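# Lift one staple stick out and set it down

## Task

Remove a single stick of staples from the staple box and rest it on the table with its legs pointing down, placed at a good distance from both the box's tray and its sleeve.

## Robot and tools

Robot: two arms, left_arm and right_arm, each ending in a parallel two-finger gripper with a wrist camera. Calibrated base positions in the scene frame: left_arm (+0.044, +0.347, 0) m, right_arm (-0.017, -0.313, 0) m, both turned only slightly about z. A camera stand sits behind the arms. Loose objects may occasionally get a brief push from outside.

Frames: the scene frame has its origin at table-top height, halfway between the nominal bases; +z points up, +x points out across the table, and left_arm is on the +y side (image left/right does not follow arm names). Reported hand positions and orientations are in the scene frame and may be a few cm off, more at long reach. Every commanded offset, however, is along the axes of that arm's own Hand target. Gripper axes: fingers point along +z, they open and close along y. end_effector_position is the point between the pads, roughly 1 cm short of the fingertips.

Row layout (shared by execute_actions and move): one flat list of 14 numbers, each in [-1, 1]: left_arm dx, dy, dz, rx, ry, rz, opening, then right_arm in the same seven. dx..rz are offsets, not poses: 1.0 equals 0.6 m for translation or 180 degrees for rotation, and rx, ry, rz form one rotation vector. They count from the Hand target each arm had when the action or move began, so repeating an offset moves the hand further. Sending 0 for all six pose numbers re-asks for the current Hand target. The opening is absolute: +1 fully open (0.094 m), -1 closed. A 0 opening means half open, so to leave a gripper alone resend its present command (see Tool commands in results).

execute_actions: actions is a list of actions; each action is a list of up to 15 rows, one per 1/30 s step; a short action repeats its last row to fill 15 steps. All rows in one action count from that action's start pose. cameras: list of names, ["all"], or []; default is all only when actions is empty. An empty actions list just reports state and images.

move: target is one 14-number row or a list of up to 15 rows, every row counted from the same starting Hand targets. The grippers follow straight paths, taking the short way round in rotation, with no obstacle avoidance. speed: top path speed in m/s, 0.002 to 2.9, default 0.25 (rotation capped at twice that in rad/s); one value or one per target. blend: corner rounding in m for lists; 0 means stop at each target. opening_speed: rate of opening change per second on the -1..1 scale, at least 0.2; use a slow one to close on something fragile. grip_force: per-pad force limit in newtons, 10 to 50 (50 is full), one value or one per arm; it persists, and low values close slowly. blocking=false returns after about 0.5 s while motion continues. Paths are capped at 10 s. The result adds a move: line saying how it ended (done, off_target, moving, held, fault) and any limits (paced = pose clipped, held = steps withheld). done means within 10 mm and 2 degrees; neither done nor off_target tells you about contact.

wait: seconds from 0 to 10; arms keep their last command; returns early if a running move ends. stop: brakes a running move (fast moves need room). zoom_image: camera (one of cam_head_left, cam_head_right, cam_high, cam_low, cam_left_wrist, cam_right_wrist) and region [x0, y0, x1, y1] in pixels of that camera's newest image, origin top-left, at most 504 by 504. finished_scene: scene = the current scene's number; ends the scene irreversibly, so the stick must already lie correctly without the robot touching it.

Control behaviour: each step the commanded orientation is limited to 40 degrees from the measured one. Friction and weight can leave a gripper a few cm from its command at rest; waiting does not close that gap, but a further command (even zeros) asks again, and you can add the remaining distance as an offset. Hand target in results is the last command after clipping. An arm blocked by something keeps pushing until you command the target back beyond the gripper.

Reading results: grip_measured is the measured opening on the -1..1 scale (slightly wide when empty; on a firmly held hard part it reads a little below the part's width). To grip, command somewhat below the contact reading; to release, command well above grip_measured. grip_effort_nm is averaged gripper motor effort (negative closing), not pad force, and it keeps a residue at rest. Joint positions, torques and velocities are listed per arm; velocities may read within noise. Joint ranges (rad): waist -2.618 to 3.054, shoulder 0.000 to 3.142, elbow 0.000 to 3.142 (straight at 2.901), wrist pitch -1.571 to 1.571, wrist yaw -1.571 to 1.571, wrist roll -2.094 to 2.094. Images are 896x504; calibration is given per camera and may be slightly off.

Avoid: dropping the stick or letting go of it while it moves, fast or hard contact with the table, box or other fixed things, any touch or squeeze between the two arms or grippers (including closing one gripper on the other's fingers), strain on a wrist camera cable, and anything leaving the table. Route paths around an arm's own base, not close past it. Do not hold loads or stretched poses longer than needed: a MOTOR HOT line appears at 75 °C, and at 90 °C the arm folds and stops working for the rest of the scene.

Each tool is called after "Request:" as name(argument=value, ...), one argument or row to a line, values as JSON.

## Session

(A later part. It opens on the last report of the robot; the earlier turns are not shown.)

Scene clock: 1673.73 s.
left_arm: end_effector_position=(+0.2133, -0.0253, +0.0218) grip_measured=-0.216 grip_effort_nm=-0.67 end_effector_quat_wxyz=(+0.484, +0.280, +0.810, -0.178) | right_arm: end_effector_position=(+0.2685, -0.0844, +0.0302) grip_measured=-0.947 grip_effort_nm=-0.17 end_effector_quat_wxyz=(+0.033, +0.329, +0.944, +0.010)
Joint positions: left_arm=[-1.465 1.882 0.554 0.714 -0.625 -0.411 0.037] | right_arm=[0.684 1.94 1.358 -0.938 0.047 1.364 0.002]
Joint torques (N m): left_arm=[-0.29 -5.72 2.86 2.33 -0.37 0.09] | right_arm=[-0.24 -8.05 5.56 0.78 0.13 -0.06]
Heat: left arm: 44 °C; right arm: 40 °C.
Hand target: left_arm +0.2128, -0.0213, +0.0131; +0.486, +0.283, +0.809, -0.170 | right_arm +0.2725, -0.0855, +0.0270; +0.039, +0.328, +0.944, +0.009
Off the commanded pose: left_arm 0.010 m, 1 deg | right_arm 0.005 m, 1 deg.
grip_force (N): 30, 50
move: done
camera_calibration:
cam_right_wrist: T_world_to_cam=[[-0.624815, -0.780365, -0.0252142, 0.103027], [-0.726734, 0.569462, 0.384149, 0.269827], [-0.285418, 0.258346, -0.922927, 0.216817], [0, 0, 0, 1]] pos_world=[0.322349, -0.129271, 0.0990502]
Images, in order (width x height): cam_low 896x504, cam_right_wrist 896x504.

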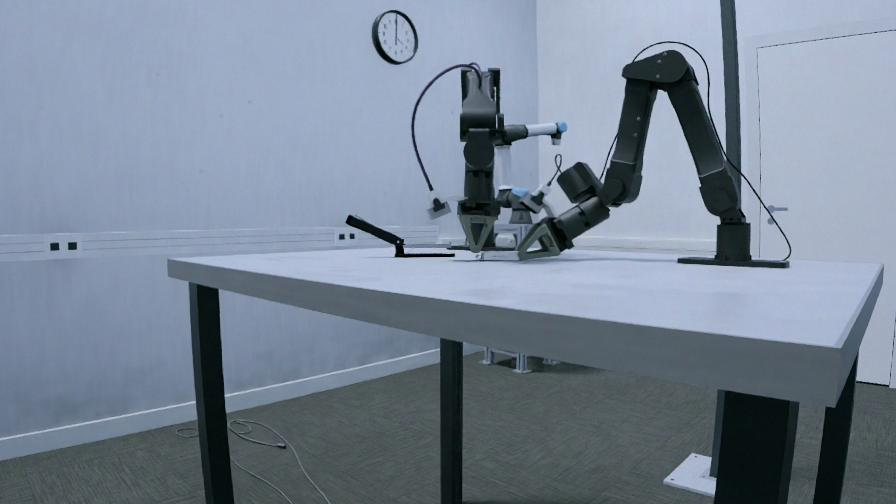

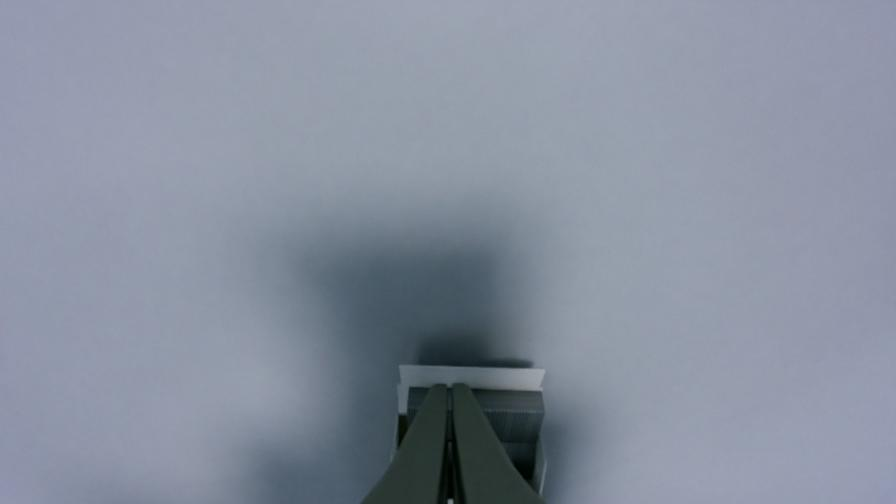

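Request:
move(
  target=[0,0,0,0,0,0,-0.36,0.0067,0,0,0,0,0,-0.95],
  speed=0.03,
  cameras=["cam_right_wrist", "cam_low"],
)

Request:
zoom_image(
  camera="cam_right_wrist",
  region=[360, 320, 560, 504],
)

Request:
zoom_image(
  camera="cam_low",
  region=[465, 235, 505, 265],
)

Scene clock: 1694.57 s.
left_arm: end_effector_position=(+0.2133, -0.0253, +0.0218) grip_measured=-0.216 grip_effort_nm=-0.67 end_effector_quat_wxyz=(+0.484, +0.280, +0.810, -0.178) | right_arm: end_effector_position=(+0.2688, -0.0842, +0.0302) grip_measured=-0.947 grip_effort_nm=-0.17 end_effector_quat_wxyz=(+0.033, +0.329, +0.944, +0.010)
Joint positions: left_arm=[-1.465 1.882 0.554 0.714 -0.625 -0.411 0.037] | right_arm=[0.684 1.94 1.358 -0.937 0.047 1.364 0.002]
Joint torques (N m): left_arm=[-0.46 -5.64 2.95 2.32 -0.42 0.05] | right_arm=[0.81 -8.32 5.2 0.81 0.12 0.05]
Heat: left arm: 44 °C; right arm: 37 °C.
Hand target: left_arm +0.2128, -0.0213, +0.0131; +0.486, +0.283, +0.809, -0.170 | right_arm +0.2693, -0.0830, +0.0267; +0.039, +0.328, +0.944, +0.009
Off the commanded pose: left_arm 0.010 m, 1 deg | right_arm 0.004 m, 1 deg.
grip_force (N): 30, 50
move: done
camera_calibration:
cam_right_wrist: T_world_to_cam=[[-0.624754, -0.780364, -0.0267403, 0.103503], [-0.727211, 0.569046, 0.383862, 0.270021], [-0.284336, 0.259265, -0.923003, 0.216721], [0, 0, 0, 1]] pos_world=[0.322648, -0.129072, 0.0991514]
Images, in order (width x height): cam_low 896x504, cam_right_wrist 896x504.

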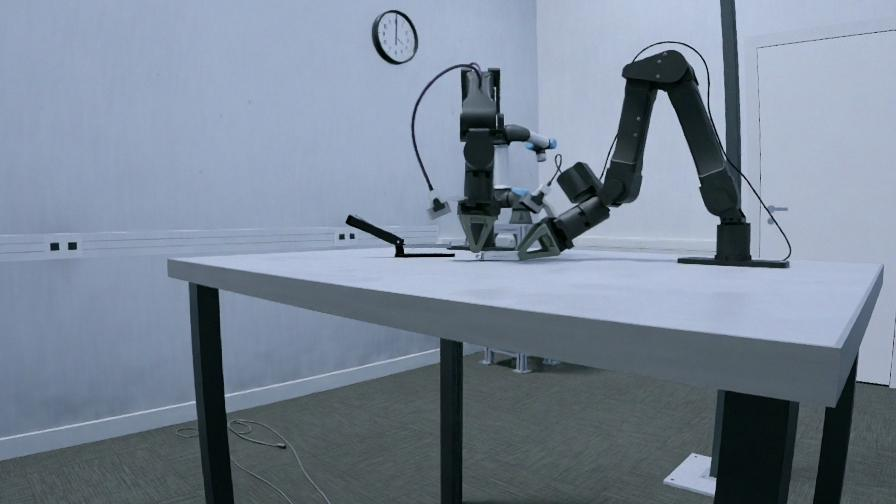

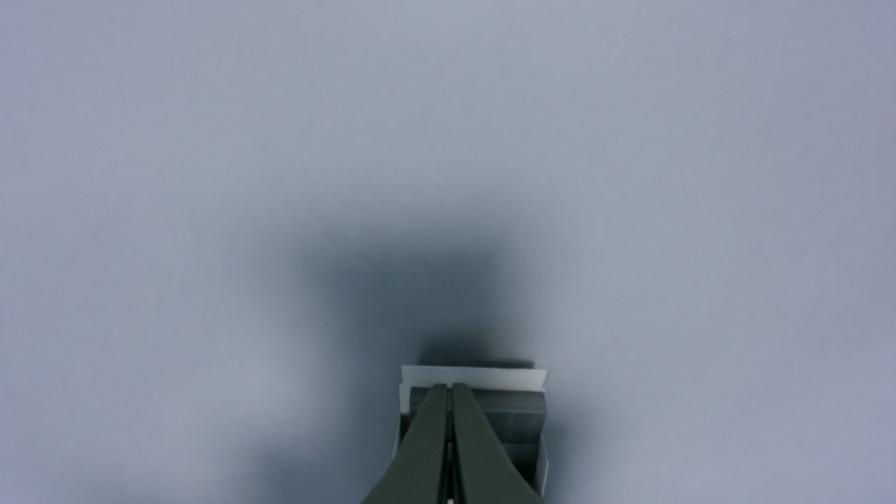

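Scaled by 2.520 from the camera's 896x504 image, which has a finer 1280x720 frame.

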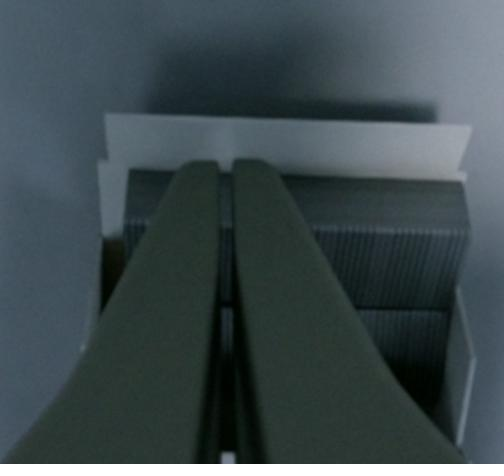

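Scaled by 12.600 from the camera's 896x504 image, which has a finer 1280x720 frame.

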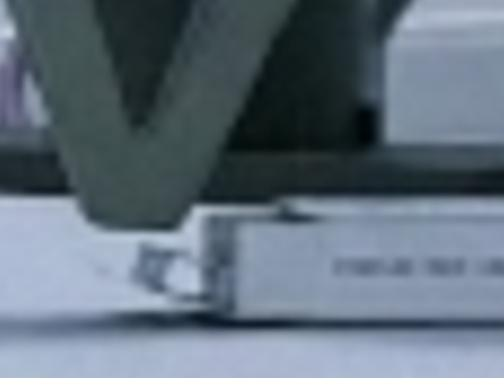

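Request:
move(
  target=[0,0,0,0,0,0,-0.36,0.0067,0,0,0,0,0,-0.95],
  speed=0.03,
)

Scene clock: 1713.93 s.
left_arm: end_effector_position=(+0.2133, -0.0253, +0.0218) grip_measured=-0.216 grip_effort_nm=-0.67 end_effector_quat_wxyz=(+0.484, +0.280, +0.810, -0.178) | right_arm: end_effector_position=(+0.2642, -0.0819, +0.0283) grip_measured=-0.947 grip_effort_nm=-0.17 end_effector_quat_wxyz=(+0.032, +0.326, +0.945, +0.008)
Joint positions: left_arm=[-1.465 1.882 0.554 0.714 -0.625 -0.411 0.037] | right_arm=[0.697 1.94 1.351 -0.935 0.047 1.372 0.002]
Joint torques (N m): left_arm=[-0.4 -5.85 2.86 2.36 -0.38 0.07] | right_arm=[0.55 -8.4 5.46 0.79 0.13 0.07]
Heat: left arm: 44 °C; right arm: 35 °C.
Hand target: left_arm +0.2128, -0.0213, +0.0131; +0.486, +0.283, +0.809, -0.170 | right_arm +0.2662, -0.0805, +0.0265; +0.039, +0.328, +0.944, +0.009
Off the commanded pose: left_arm 0.010 m, 1 deg | right_arm 0.003 m, 1 deg.
grip_force (N): 30, 50
move: done

Request:
wait(
  seconds=0.1,
  cameras=["cam_right_wrist", "cam_low"],
)

Request:
zoom_image(
  camera="cam_right_wrist",
  region=[360, 320, 560, 504],
)

Request:
zoom_image(
  camera="cam_low",
  region=[465, 235, 505, 265],
)

Scene clock: 1717.60 s.
left_arm: end_effector_position=(+0.2133, -0.0253, +0.0218) grip_measured=-0.216 grip_effort_nm=-0.67 end_effector_quat_wxyz=(+0.484, +0.280, +0.810, -0.178) | right_arm: end_effector_position=(+0.2642, -0.0817, +0.0283) grip_measured=-0.947 grip_effort_nm=-0.17 end_effector_quat_wxyz=(+0.032, +0.326, +0.945, +0.008)
Joint positions: left_arm=[-1.465 1.882 0.554 0.714 -0.625 -0.411 0.037] | right_arm=[0.698 1.94 1.351 -0.935 0.047 1.373 0.002]
Joint torques (N m): left_arm=[-0.31 -5.64 2.95 2.38 -0.37 0.08] | right_arm=[0.61 -8.44 5.49 0.79 0.13 0.07]
Heat: left arm: 44 °C; right arm: 35 °C.
Hand target: left_arm +0.2128, -0.0213, +0.0131; +0.486, +0.283, +0.809, -0.170 | right_arm +0.2661, -0.0804, +0.0265; +0.039, +0.328, +0.944, +0.009
Tool commands: left_gripper/opening=-0.36 right_gripper/opening=-0.95
Off the commanded pose: left_arm 0.010 m, 1 deg | right_arm 0.003 m, 1 deg.
grip_force (N): 30, 50
wait: 0.10 s; at rest from the start
camera_calibration:
cam_right_wrist: T_world_to_cam=[[-0.620978, -0.783532, -0.0215236, 0.100992], [-0.728328, 0.566643, 0.385296, 0.265998], [-0.289696, 0.254937, -0.922542, 0.21404], [0, 0, 0, 1]] pos_world=[0.318454, -0.126162, 0.0971466]
Images, in order (width x height): cam_low 896x504, cam_right_wrist 896x504.

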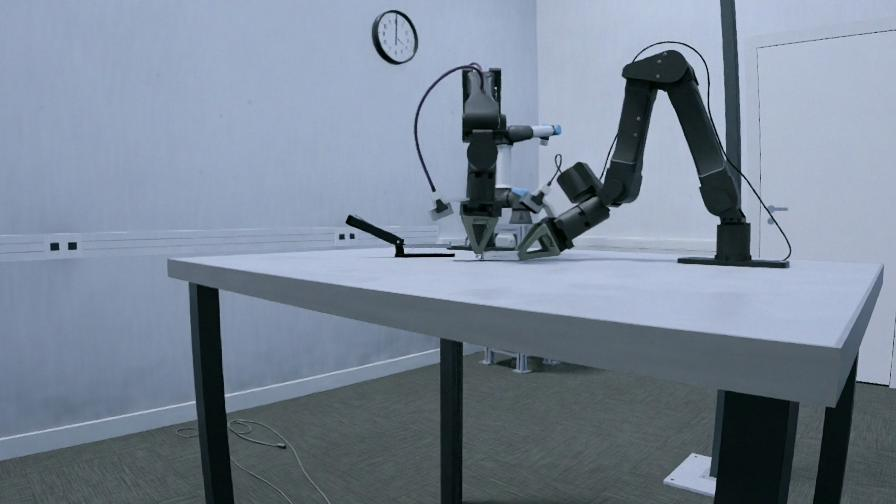

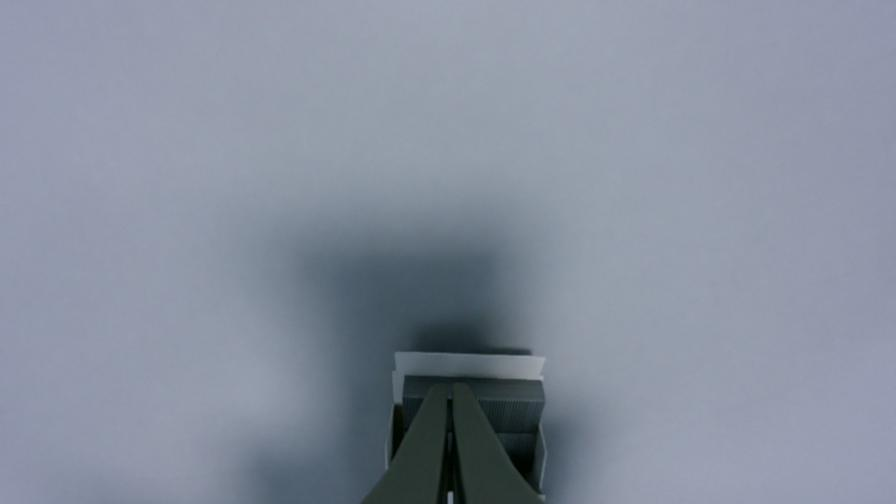

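Scaled by 2.520 from the camera's 896x504 image, which has a finer 1280x720 frame.

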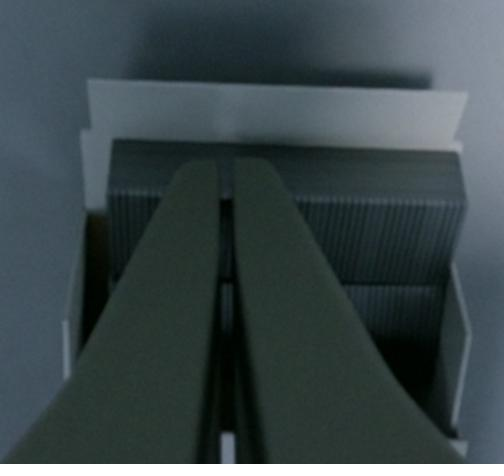

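Scaled by 12.600 from the camera's 896x504 image, which has a finer 1280x720 frame.

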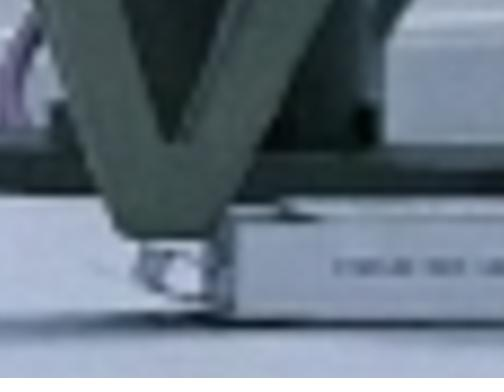

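Request:
move(
  target=[0,0,0,0,0,0,-0.36,-0.0015,0,0.0083,0,0,0,-0.95],
  speed=0.02,
  cameras=["cam_right_wrist", "cam_low"],
)

Request:
zoom_image(
  camera="cam_right_wrist",
  region=[360, 320, 560, 504],
)

Request:
zoom_image(
  camera="cam_low",
  region=[465, 235, 505, 265],
)

Scene clock: 1725.00 s.
left_arm: end_effector_position=(+0.2133, -0.0253, +0.0218) grip_measured=-0.216 grip_effort_nm=-0.67 end_effector_quat_wxyz=(+0.484, +0.280, +0.810, -0.178) | right_arm: end_effector_position=(+0.2648, -0.0812, +0.0262) grip_measured=-0.947 grip_effort_nm=-0.17 end_effector_quat_wxyz=(+0.033, +0.326, +0.945, +0.011)
Joint positions: left_arm=[-1.465 1.882 0.554 0.714 -0.625 -0.411 0.037] | right_arm=[0.698 1.94 1.341 -0.919 0.047 1.373 0.002]
Joint torques (N m): left_arm=[-0.32 -5.6 2.89 2.36 -0.38 0.04] | right_arm=[0.27 -7.8 5.49 0.78 0.13 0.04]
Heat: left arm: 44 °C; right arm: 35 °C.
Hand target: left_arm +0.2128, -0.0213, +0.0131; +0.486, +0.283, +0.809, -0.170 | right_arm +0.2671, -0.0810, +0.0216; +0.039, +0.328, +0.944, +0.009
Off the commanded pose: left_arm 0.010 m, 1 deg | right_arm 0.005 m, 1 deg.
grip_force (N): 30, 50
move: done
camera_calibration:
cam_right_wrist: T_world_to_cam=[[-0.620882, -0.783393, -0.0282911, 0.101991], [-0.730339, 0.564968, 0.383948, 0.26741], [-0.284799, 0.259049, -0.922921, 0.211111], [0, 0, 0, 1]] pos_world=[0.318748, -0.125867, 0.0950522]
Images, in order (width x height): cam_low 896x504, cam_right_wrist 896x504.

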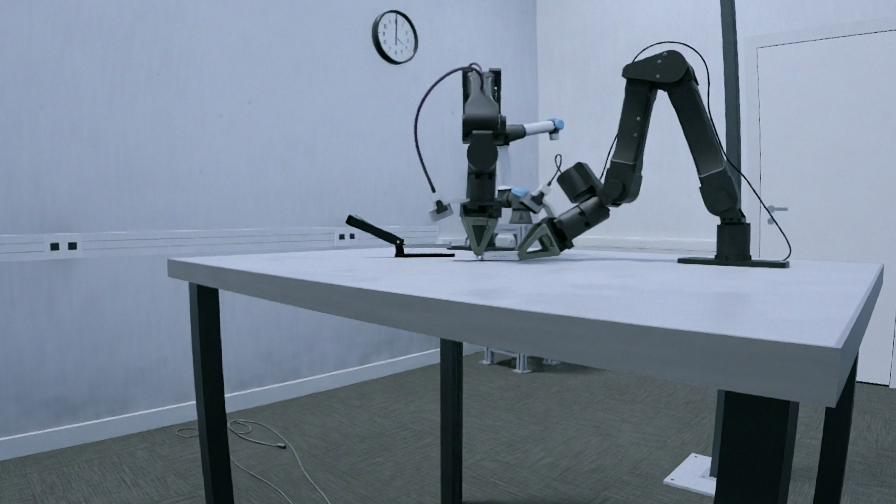

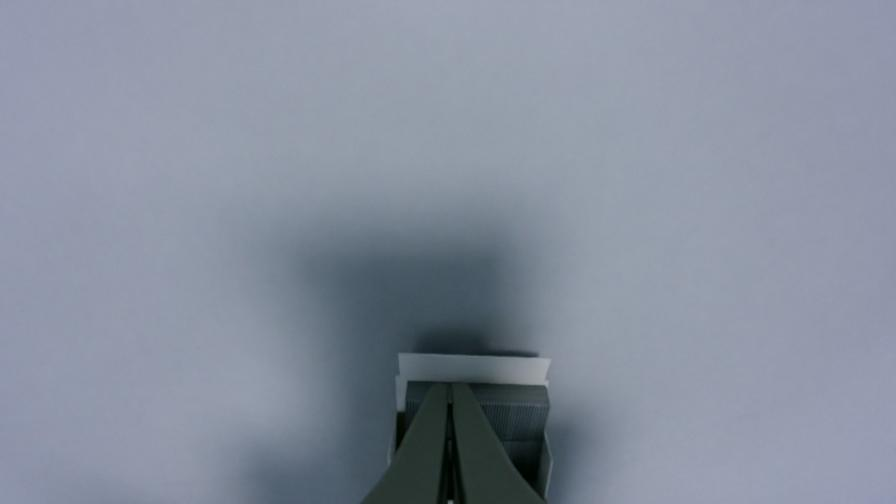

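Scaled by 2.520 from the camera's 896x504 image, which has a finer 1280x720 frame.

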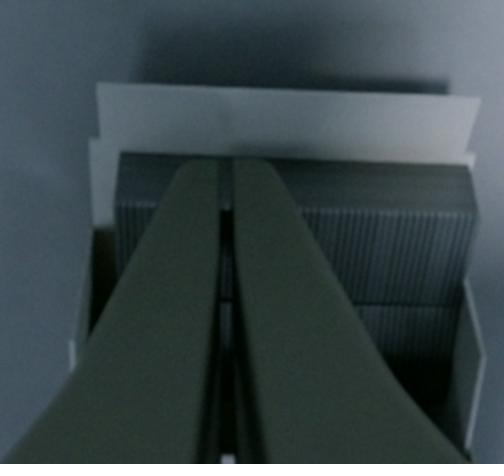

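Scaled by 12.600 from the camera's 896x504 image, which has a finer 1280x720 frame.

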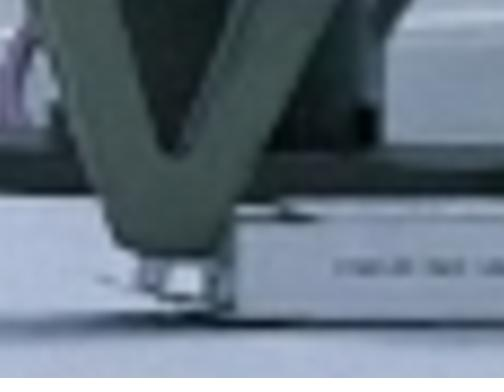

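Request:
move(
  target=[0,0,0,0,0,0,-0.36,0.0004,0,0.005,0,0,0,-0.95],
  speed=0.02,
  cameras=["cam_right_wrist", "cam_low"],
)

Request:
zoom_image(
  camera="cam_right_wrist",
  region=[360, 320, 560, 504],
)

Request:
zoom_image(
  camera="cam_low",
  region=[465, 235, 505, 265],
)

Scene clock: 1730.13 s.
left_arm: end_effector_position=(+0.2133, -0.0253, +0.0218) grip_measured=-0.216 grip_effort_nm=-0.67 end_effector_quat_wxyz=(+0.484, +0.280, +0.810, -0.178) | right_arm: end_effector_position=(+0.2650, -0.0810, +0.0233) grip_measured=-0.947 grip_effort_nm=-0.17 end_effector_quat_wxyz=(+0.033, +0.326, +0.945, +0.011)
Joint positions: left_arm=[-1.465 1.882 0.554 0.714 -0.625 -0.411 0.037] | right_arm=[0.698 1.946 1.336 -0.909 0.047 1.373 0.002]
Joint torques (N m): left_arm=[-0.36 -5.81 2.88 2.32 -0.34 0.04] | right_arm=[0.32 -7.79 5.31 0.81 0.13 0.04]
Heat: left arm: 44 °C; right arm: 34 °C.
Hand target: left_arm +0.2128, -0.0213, +0.0131; +0.486, +0.283, +0.809, -0.170 | right_arm +0.2673, -0.0808, +0.0187; +0.039, +0.328, +0.944, +0.009
Off the commanded pose: left_arm 0.010 m, 1 deg | right_arm 0.005 m, 1 deg.
grip_force (N): 30, 50
move: done
camera_calibration:
cam_right_wrist: T_world_to_cam=[[-0.620873, -0.78343, -0.0274753, 0.102108], [-0.730117, 0.565151, 0.384102, 0.268495], [-0.285389, 0.258538, -0.922882, 0.208559], [0, 0, 0, 1]] pos_world=[0.318949, -0.125667, 0.0921515]
Images, in order (width x height): cam_low 896x504, cam_right_wrist 896x504.

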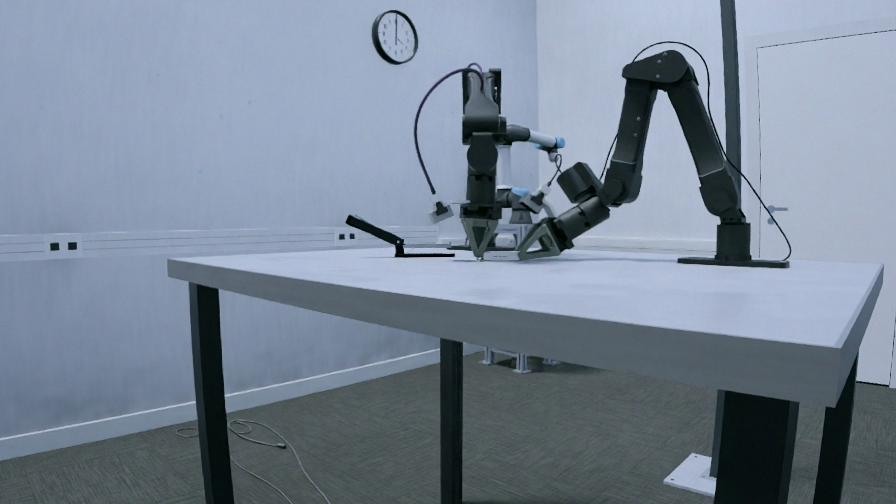

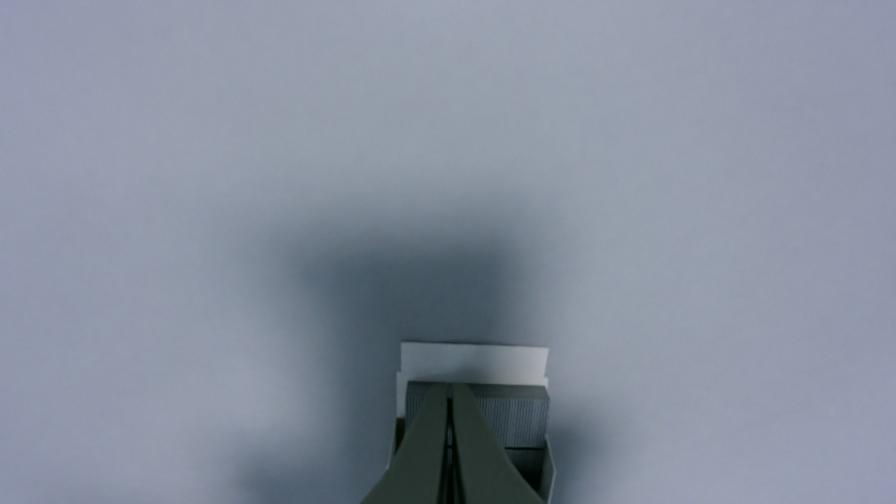

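Scaled by 2.520 from the camera's 896x504 image, which has a finer 1280x720 frame.

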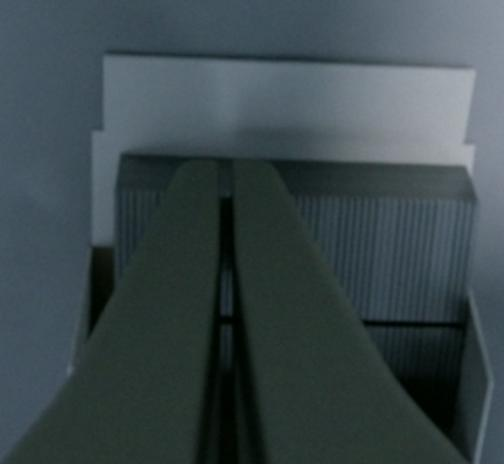

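Scaled by 12.600 from the camera's 896x504 image, which has a finer 1280x720 frame.

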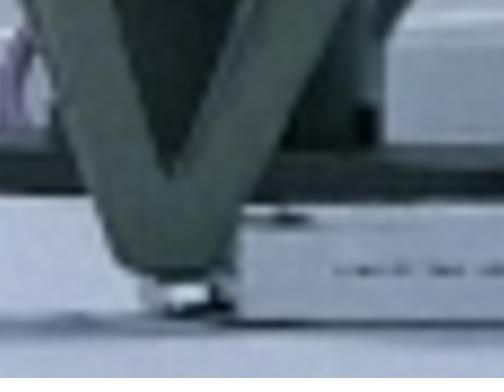

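Request:
move(
  target=[0,0,0,0,0,0,-0.36,-0.0291,0,0.0041,0,0,0,-0.95],
  speed=0.03,
  cameras=["cam_right_wrist", "cam_low"],
)

Request:
zoom_image(
  camera="cam_right_wrist",
  region=[360, 320, 560, 504],
)

Request:
zoom_image(
  camera="cam_low",
  region=[465, 235, 505, 265],
)

Scene clock: 1738.97 s.
left_arm: end_effector_position=(+0.2133, -0.0253, +0.0218) grip_measured=-0.216 grip_effort_nm=-0.67 end_effector_quat_wxyz=(+0.485, +0.280, +0.809, -0.178) | right_arm: end_effector_position=(+0.2749, -0.0936, +0.0172) grip_measured=-0.947 grip_effort_nm=-0.17 end_effector_quat_wxyz=(+0.031, +0.330, +0.944, +0.005)
Joint positions: left_arm=[-1.465 1.882 0.554 0.714 -0.625 -0.41 0.037] | right_arm=[0.654 1.963 1.336 -0.902 0.047 1.336 0.002]
Joint torques (N m): left_arm=[-0.4 -5.71 2.86 2.31 -0.39 0.06] | right_arm=[-0.14 -8.27 6.56 0.74 0.11 -0.04]
Heat: left arm: 44 °C; right arm: 34 °C.
Hand target: left_arm +0.2128, -0.0213, +0.0131; +0.486, +0.283, +0.809, -0.170 | right_arm +0.2811, -0.0917, +0.0174; +0.039, +0.328, +0.944, +0.009
Off the commanded pose: left_arm 0.010 m, 1 deg | right_arm 0.006 m, 1 deg.
grip_force (N): 30, 50
move: done
camera_calibration:
cam_right_wrist: T_world_to_cam=[[-0.626771, -0.779059, -0.0149928, 0.100034], [-0.722683, 0.574005, 0.385029, 0.283997], [-0.291354, 0.25216, -0.922783, 0.210115], [0, 0, 0, 1]] pos_world=[0.329156, -0.138066, 0.0860434]
Images, in order (width x height): cam_low 896x504, cam_right_wrist 896x504.

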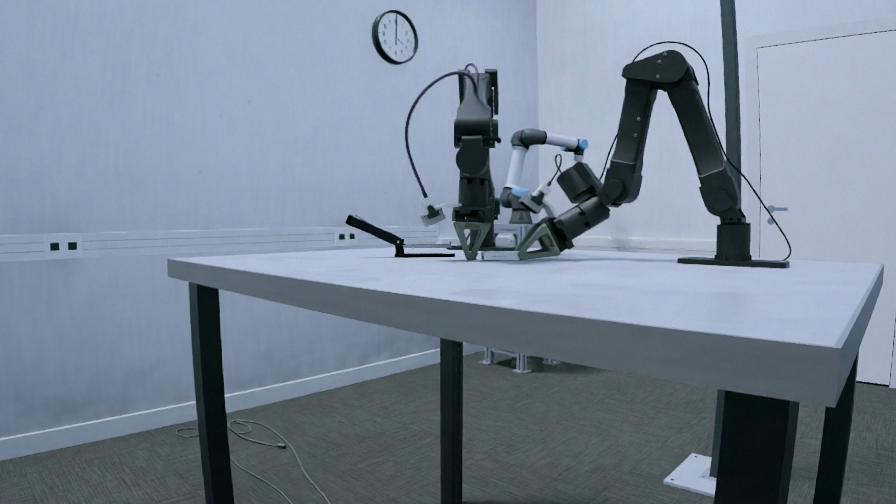

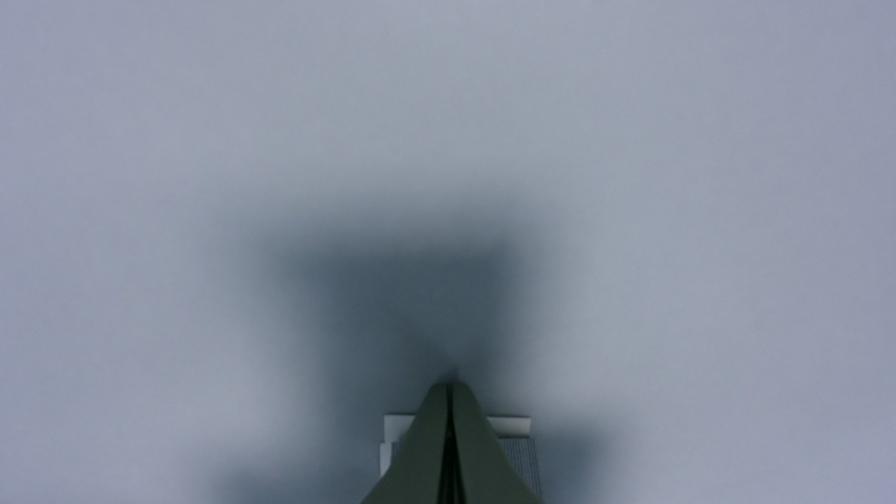

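Scaled by 2.520 from the camera's 896x504 image, which has a finer 1280x720 frame.

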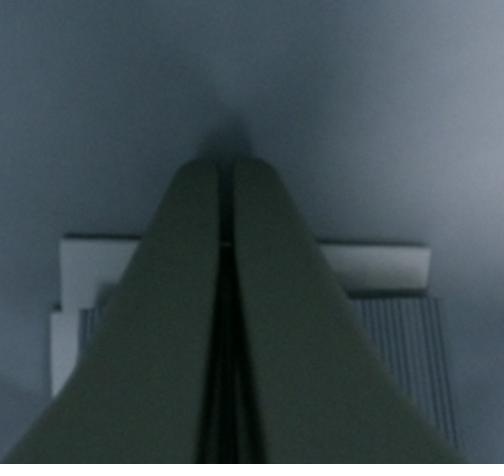

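Scaled by 12.600 from the camera's 896x504 image, which has a finer 1280x720 frame.

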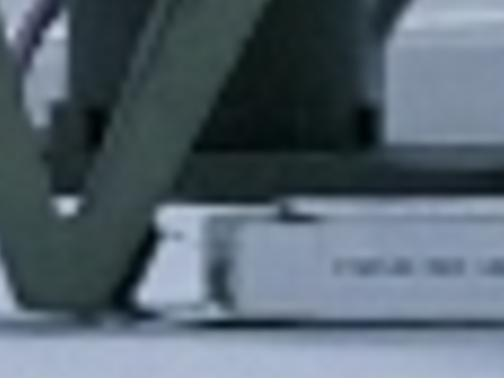

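Request:
move(
  target=[0,0,0,0,0,0,-0.36,-0.0055,0,-0.0667,0,0,0,-0.95],
  speed=0.06,
  cameras=["cam_right_wrist", "cam_low"],
)

Request:
zoom_image(
  camera="cam_right_wrist",
  region=[360, 320, 560, 504],
)

Request:
zoom_image(
  camera="cam_low",
  region=[465, 235, 505, 265],
)

Scene clock: 1749.23 s.
left_arm: end_effector_position=(+0.2133, -0.0253, +0.0218) grip_measured=-0.216 grip_effort_nm=-0.67 end_effector_quat_wxyz=(+0.485, +0.280, +0.809, -0.178) | right_arm: end_effector_position=(+0.2732, -0.0949, +0.0386) grip_measured=-0.947 grip_effort_nm=-0.17 end_effector_quat_wxyz=(+0.024, +0.328, +0.944, -0.006)
Joint positions: left_arm=[-1.465 1.882 0.554 0.714 -0.625 -0.41 0.037] | right_arm=[0.654 1.952 1.411 -1.015 0.047 1.333 0.002]
Joint torques (N m): left_arm=[-0.42 -5.68 2.78 2.33 -0.39 0.02] | right_arm=[-0.34 -11.93 8.13 0.32 0.11 -0.08]
Heat: left arm: 44 °C; right arm: 35 °C.
Hand target: left_arm +0.2128, -0.0213, +0.0131; +0.486, +0.283, +0.809, -0.170 | right_arm +0.2805, -0.0934, +0.0575; +0.039, +0.328, +0.944, +0.009
Off the commanded pose: left_arm 0.010 m, 1 deg | right_arm 0.020 m, 3 deg.
grip_force (N): 30, 50
move: off_target (right_arm)
camera_calibration:
cam_right_wrist: T_world_to_cam=[[-0.624425, -0.781006, 0.0110908, 0.0964872], [-0.716301, 0.578239, 0.390579, 0.273743], [-0.311457, 0.235943, -0.920503, 0.233578], [0, 0, 0, 1]] pos_world=[0.329081, -0.138043, 0.107021]
Images, in order (width x height): cam_low 896x504, cam_right_wrist 896x504.

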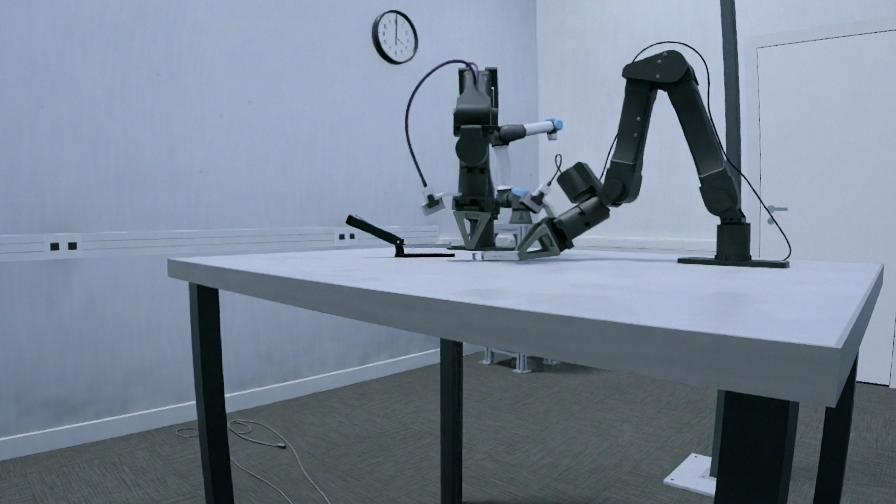

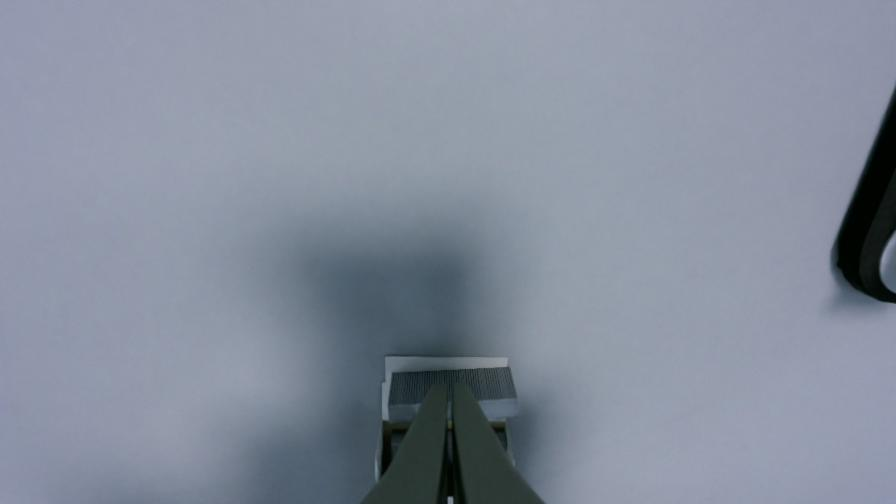

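Scaled by 2.520 from the camera's 896x504 image, which has a finer 1280x720 frame.

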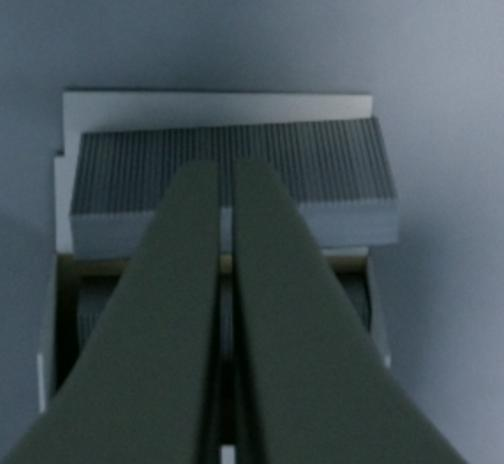

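Scaled by 12.600 from the camera's 896x504 image, which has a finer 1280x720 frame.

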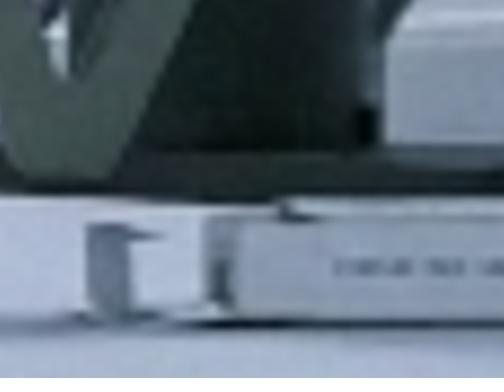

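Request:
move(
  target=[0,0,0,0,0,0,-0.36,0.0222,0,-0.0018,0,0,-0.0139,-0.05],
  speed=0.05,
  cameras=["cam_right_wrist"],
)

Request:
zoom_image(
  camera="cam_right_wrist",
  region=[340, 320, 560, 504],
)

Scene clock: 1787.40 s.
left_arm: end_effector_position=(+0.2133, -0.0253, +0.0218) grip_measured=-0.216 grip_effort_nm=-0.67 end_effector_quat_wxyz=(+0.485, +0.280, +0.809, -0.178) | right_arm: end_effector_position=(+0.2673, -0.0864, +0.0411) grip_measured=-0.053 grip_effort_nm=0.13 end_effector_quat_wxyz=(+0.025, +0.311, +0.950, -0.003)
Joint positions: left_arm=[-1.465 1.882 0.554 0.714 -0.625 -0.41 0.037] | right_arm=[0.682 1.945 1.411 -1.015 0.047 1.326 0.044]
Joint torques (N m): left_arm=[-0.25 -5.63 2.91 2.32 -0.39 0] | right_arm=[0.38 -12.14 6.98 0.37 0.1 -0.05]
Heat: left arm: 45 °C; right arm: 37 °C.
Hand target: left_arm +0.2128, -0.0213, +0.0131; +0.486, +0.283, +0.809, -0.170 | right_arm +0.2700, -0.0852, +0.0576; +0.039, +0.307, +0.951, +0.009
Off the commanded pose: left_arm 0.010 m, 1 deg | right_arm 0.017 m, 2 deg.
grip_force (N): 30, 50
move: off_target (right_arm)
camera_calibration:
cam_right_wrist: T_world_to_cam=[[-0.596086, -0.802907, 0.00480033, 0.0901666], [-0.738528, 0.550617, 0.389099, 0.267207], [-0.315053, 0.228391, -0.921183, 0.232341], [0, 0, 0, 1]] pos_world=[0.324287, -0.127798, 0.109626]
Images, in order (width x height): cam_right_wrist 896x504.

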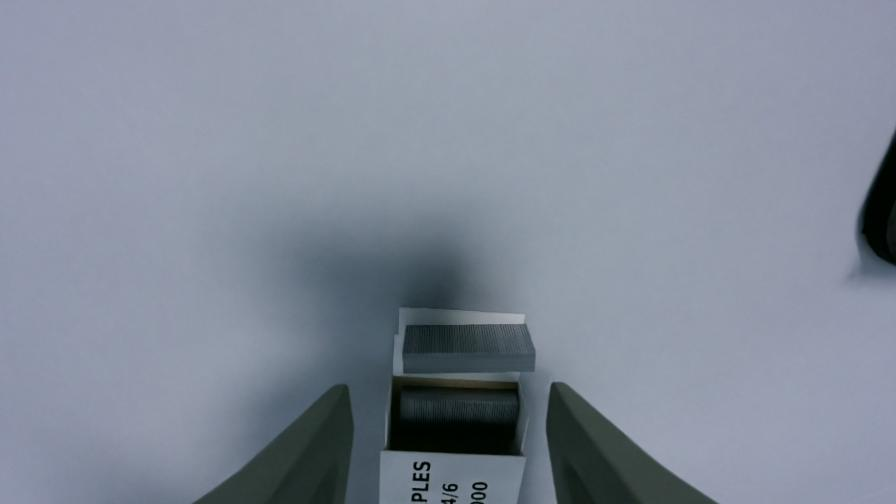

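Scaled by 2.291 from the camera's 896x504 image, which has a finer 1280x720 frame.

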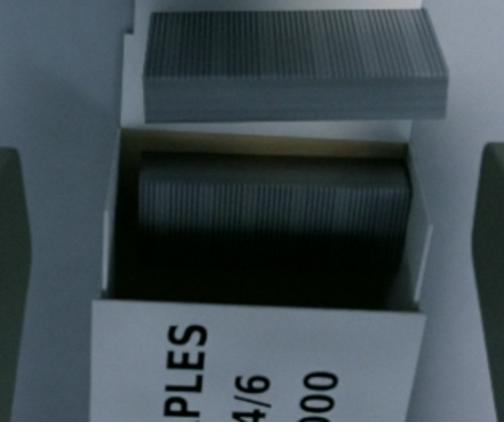

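Request:
move(
  target=[0,0,0,0,0,0,-0.36,0.0005,-0.0075,0.0461,0,0,0,-0.05],
  speed=0.04,
  cameras=["cam_right_wrist", "cam_low"],
)

Request:
zoom_image(
  camera="cam_right_wrist",
  region=[340, 290, 560, 474],
)

Request:
zoom_image(
  camera="cam_low",
  region=[465, 235, 505, 265],
)

Scene clock: 1804.90 s.
left_arm: end_effector_position=(+0.2133, -0.0253, +0.0218) grip_measured=-0.216 grip_effort_nm=-0.67 end_effector_quat_wxyz=(+0.485, +0.280, +0.809, -0.178) | right_arm: end_effector_position=(+0.2639, -0.0891, +0.0248) grip_measured=-0.053 grip_effort_nm=0.13 end_effector_quat_wxyz=(+0.027, +0.308, +0.951, -0.001)
Joint positions: left_arm=[-1.465 1.882 0.554 0.714 -0.625 -0.41 0.037] | right_arm=[0.682 1.945 1.343 -0.942 0.047 1.319 0.044]
Joint torques (N m): left_arm=[-0.4 -5.59 2.97 2.32 -0.37 0.06] | right_arm=[-0.29 -10.13 5.48 0.74 0.12 -0.07]
Heat: left arm: 45 °C; right arm: 38 °C.
Hand target: left_arm +0.2128, -0.0213, +0.0131; +0.486, +0.283, +0.809, -0.170 | right_arm +0.2693, -0.0889, +0.0299; +0.039, +0.307, +0.951, +0.008
Off the commanded pose: left_arm 0.010 m, 1 deg | right_arm 0.007 m, 2 deg.
grip_force (N): 30, 50
move: done
camera_calibration:
cam_right_wrist: T_world_to_cam=[[-0.590571, -0.806985, 0.000294322, 0.0843934], [-0.74372, 0.544414, 0.387937, 0.27341], [-0.313219, 0.228885, -0.921686, 0.216474], [0, 0, 0, 1]] pos_world=[0.320985, -0.130292, 0.0934306]
Images, in order (width x height): cam_low 896x504, cam_right_wrist 896x504.

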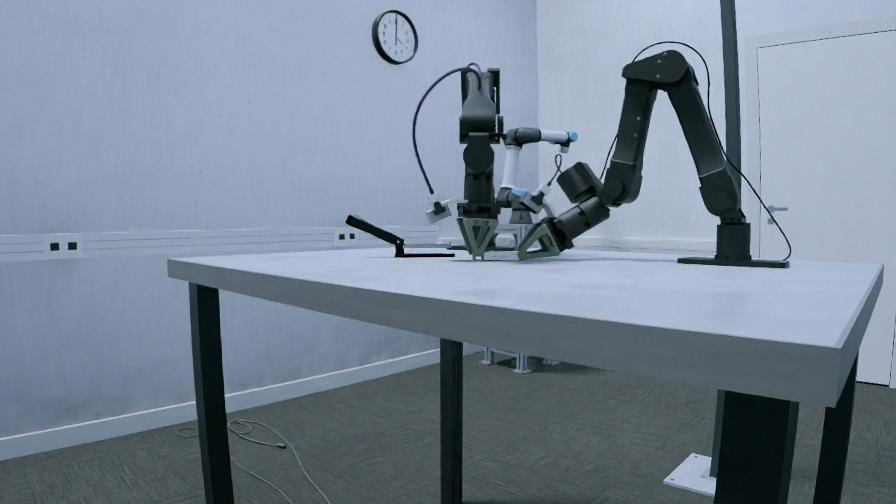

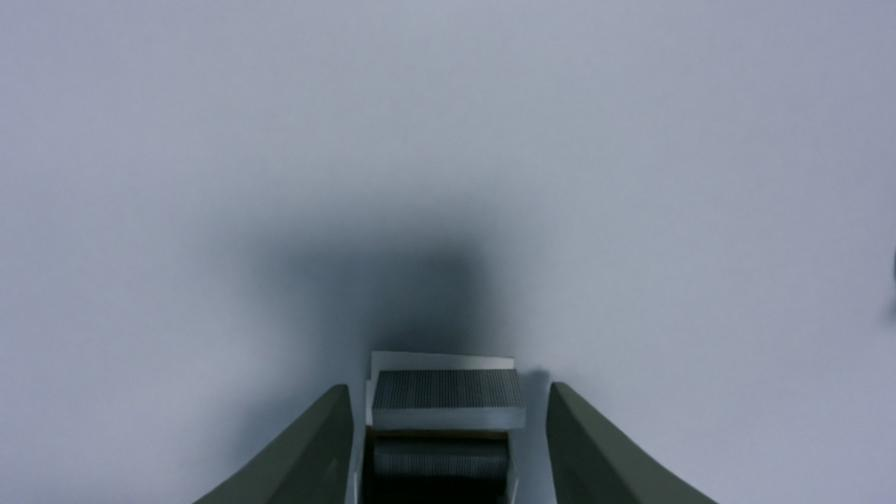

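Scaled by 2.291 from the camera's 896x504 image, which has a finer 1280x720 frame.

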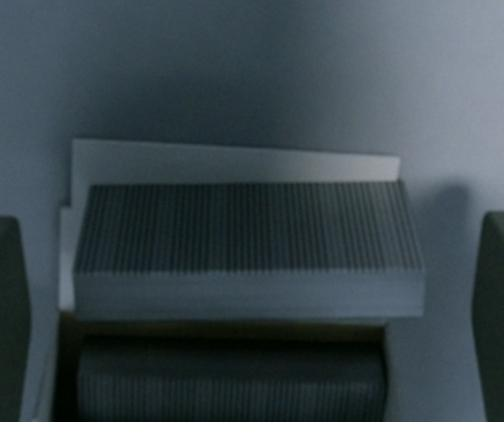

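Scaled by 12.600 from the camera's 896x504 image, which has a finer 1280x720 frame.

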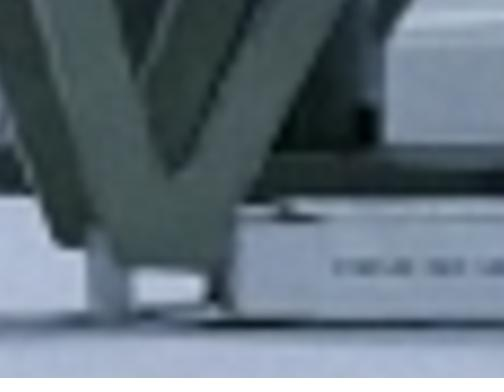

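Request:
move(
  target=[0,0,0,0,0,0,-0.36,0.0007,0,0.0083,0,0,0,-0.05],
  speed=0.03,
  cameras=["cam_right_wrist", "cam_low"],
)

Request:
zoom_image(
  camera="cam_right_wrist",
  region=[340, 290, 560, 474],
)

Request:
zoom_image(
  camera="cam_low",
  region=[465, 235, 505, 265],
)

Scene clock: 1815.13 s.
left_arm: end_effector_position=(+0.2133, -0.0253, +0.0218) grip_measured=-0.216 grip_effort_nm=-0.67 end_effector_quat_wxyz=(+0.485, +0.280, +0.809, -0.178) | right_arm: end_effector_position=(+0.2647, -0.0885, +0.0224) grip_measured=-0.053 grip_effort_nm=0.13 end_effector_quat_wxyz=(+0.029, +0.308, +0.951, +0.002)
Joint positions: left_arm=[-1.465 1.882 0.554 0.714 -0.625 -0.41 0.037] | right_arm=[0.682 1.945 1.332 -0.924 0.047 1.319 0.044]
Joint torques (N m): left_arm=[-0.28 -5.65 2.86 2.37 -0.39 0.05] | right_arm=[-0.2 -9.5 5.41 0.75 0.11 -0.07]
Heat: left arm: 45 °C; right arm: 38 °C.
Hand target: left_arm +0.2128, -0.0213, +0.0131; +0.486, +0.283, +0.809, -0.170 | right_arm +0.2694, -0.0887, +0.0248; +0.039, +0.307, +0.951, +0.009
Off the commanded pose: left_arm 0.010 m, 1 deg | right_arm 0.005 m, 1 deg.
grip_force (N): 30, 50
move: done
camera_calibration:
cam_right_wrist: T_world_to_cam=[[-0.590542, -0.806976, -0.00711334, 0.0853911], [-0.746004, 0.542519, 0.386201, 0.275058], [-0.307795, 0.233374, -0.922387, 0.213313], [0, 0, 0, 1]] pos_world=[0.321278, -0.130097, 0.0911373]
Images, in order (width x height): cam_low 896x504, cam_right_wrist 896x504.

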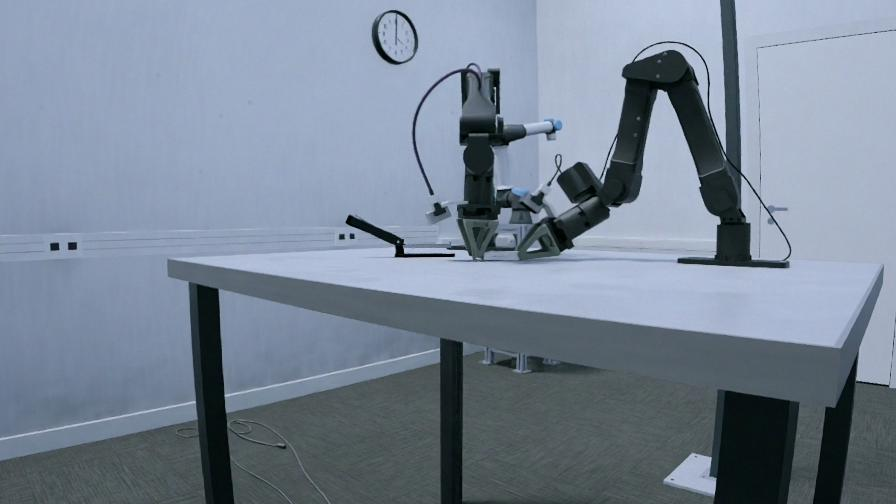

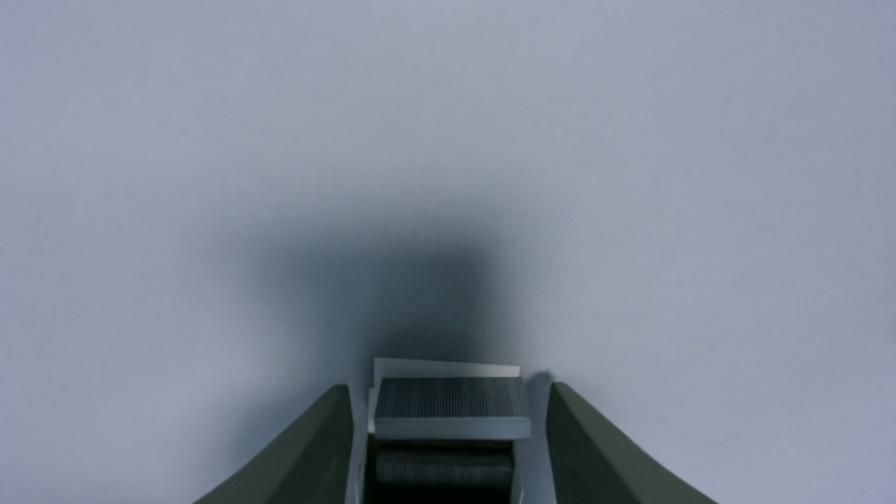

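Scaled by 2.291 from the camera's 896x504 image, which has a finer 1280x720 frame.

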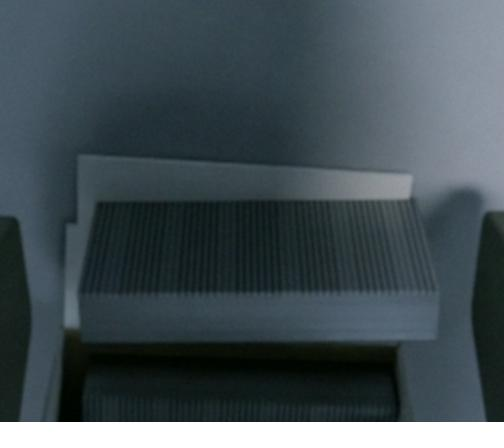

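Scaled by 12.600 from the camera's 896x504 image, which has a finer 1280x720 frame.

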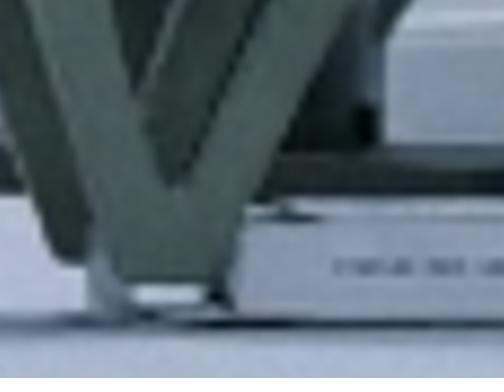

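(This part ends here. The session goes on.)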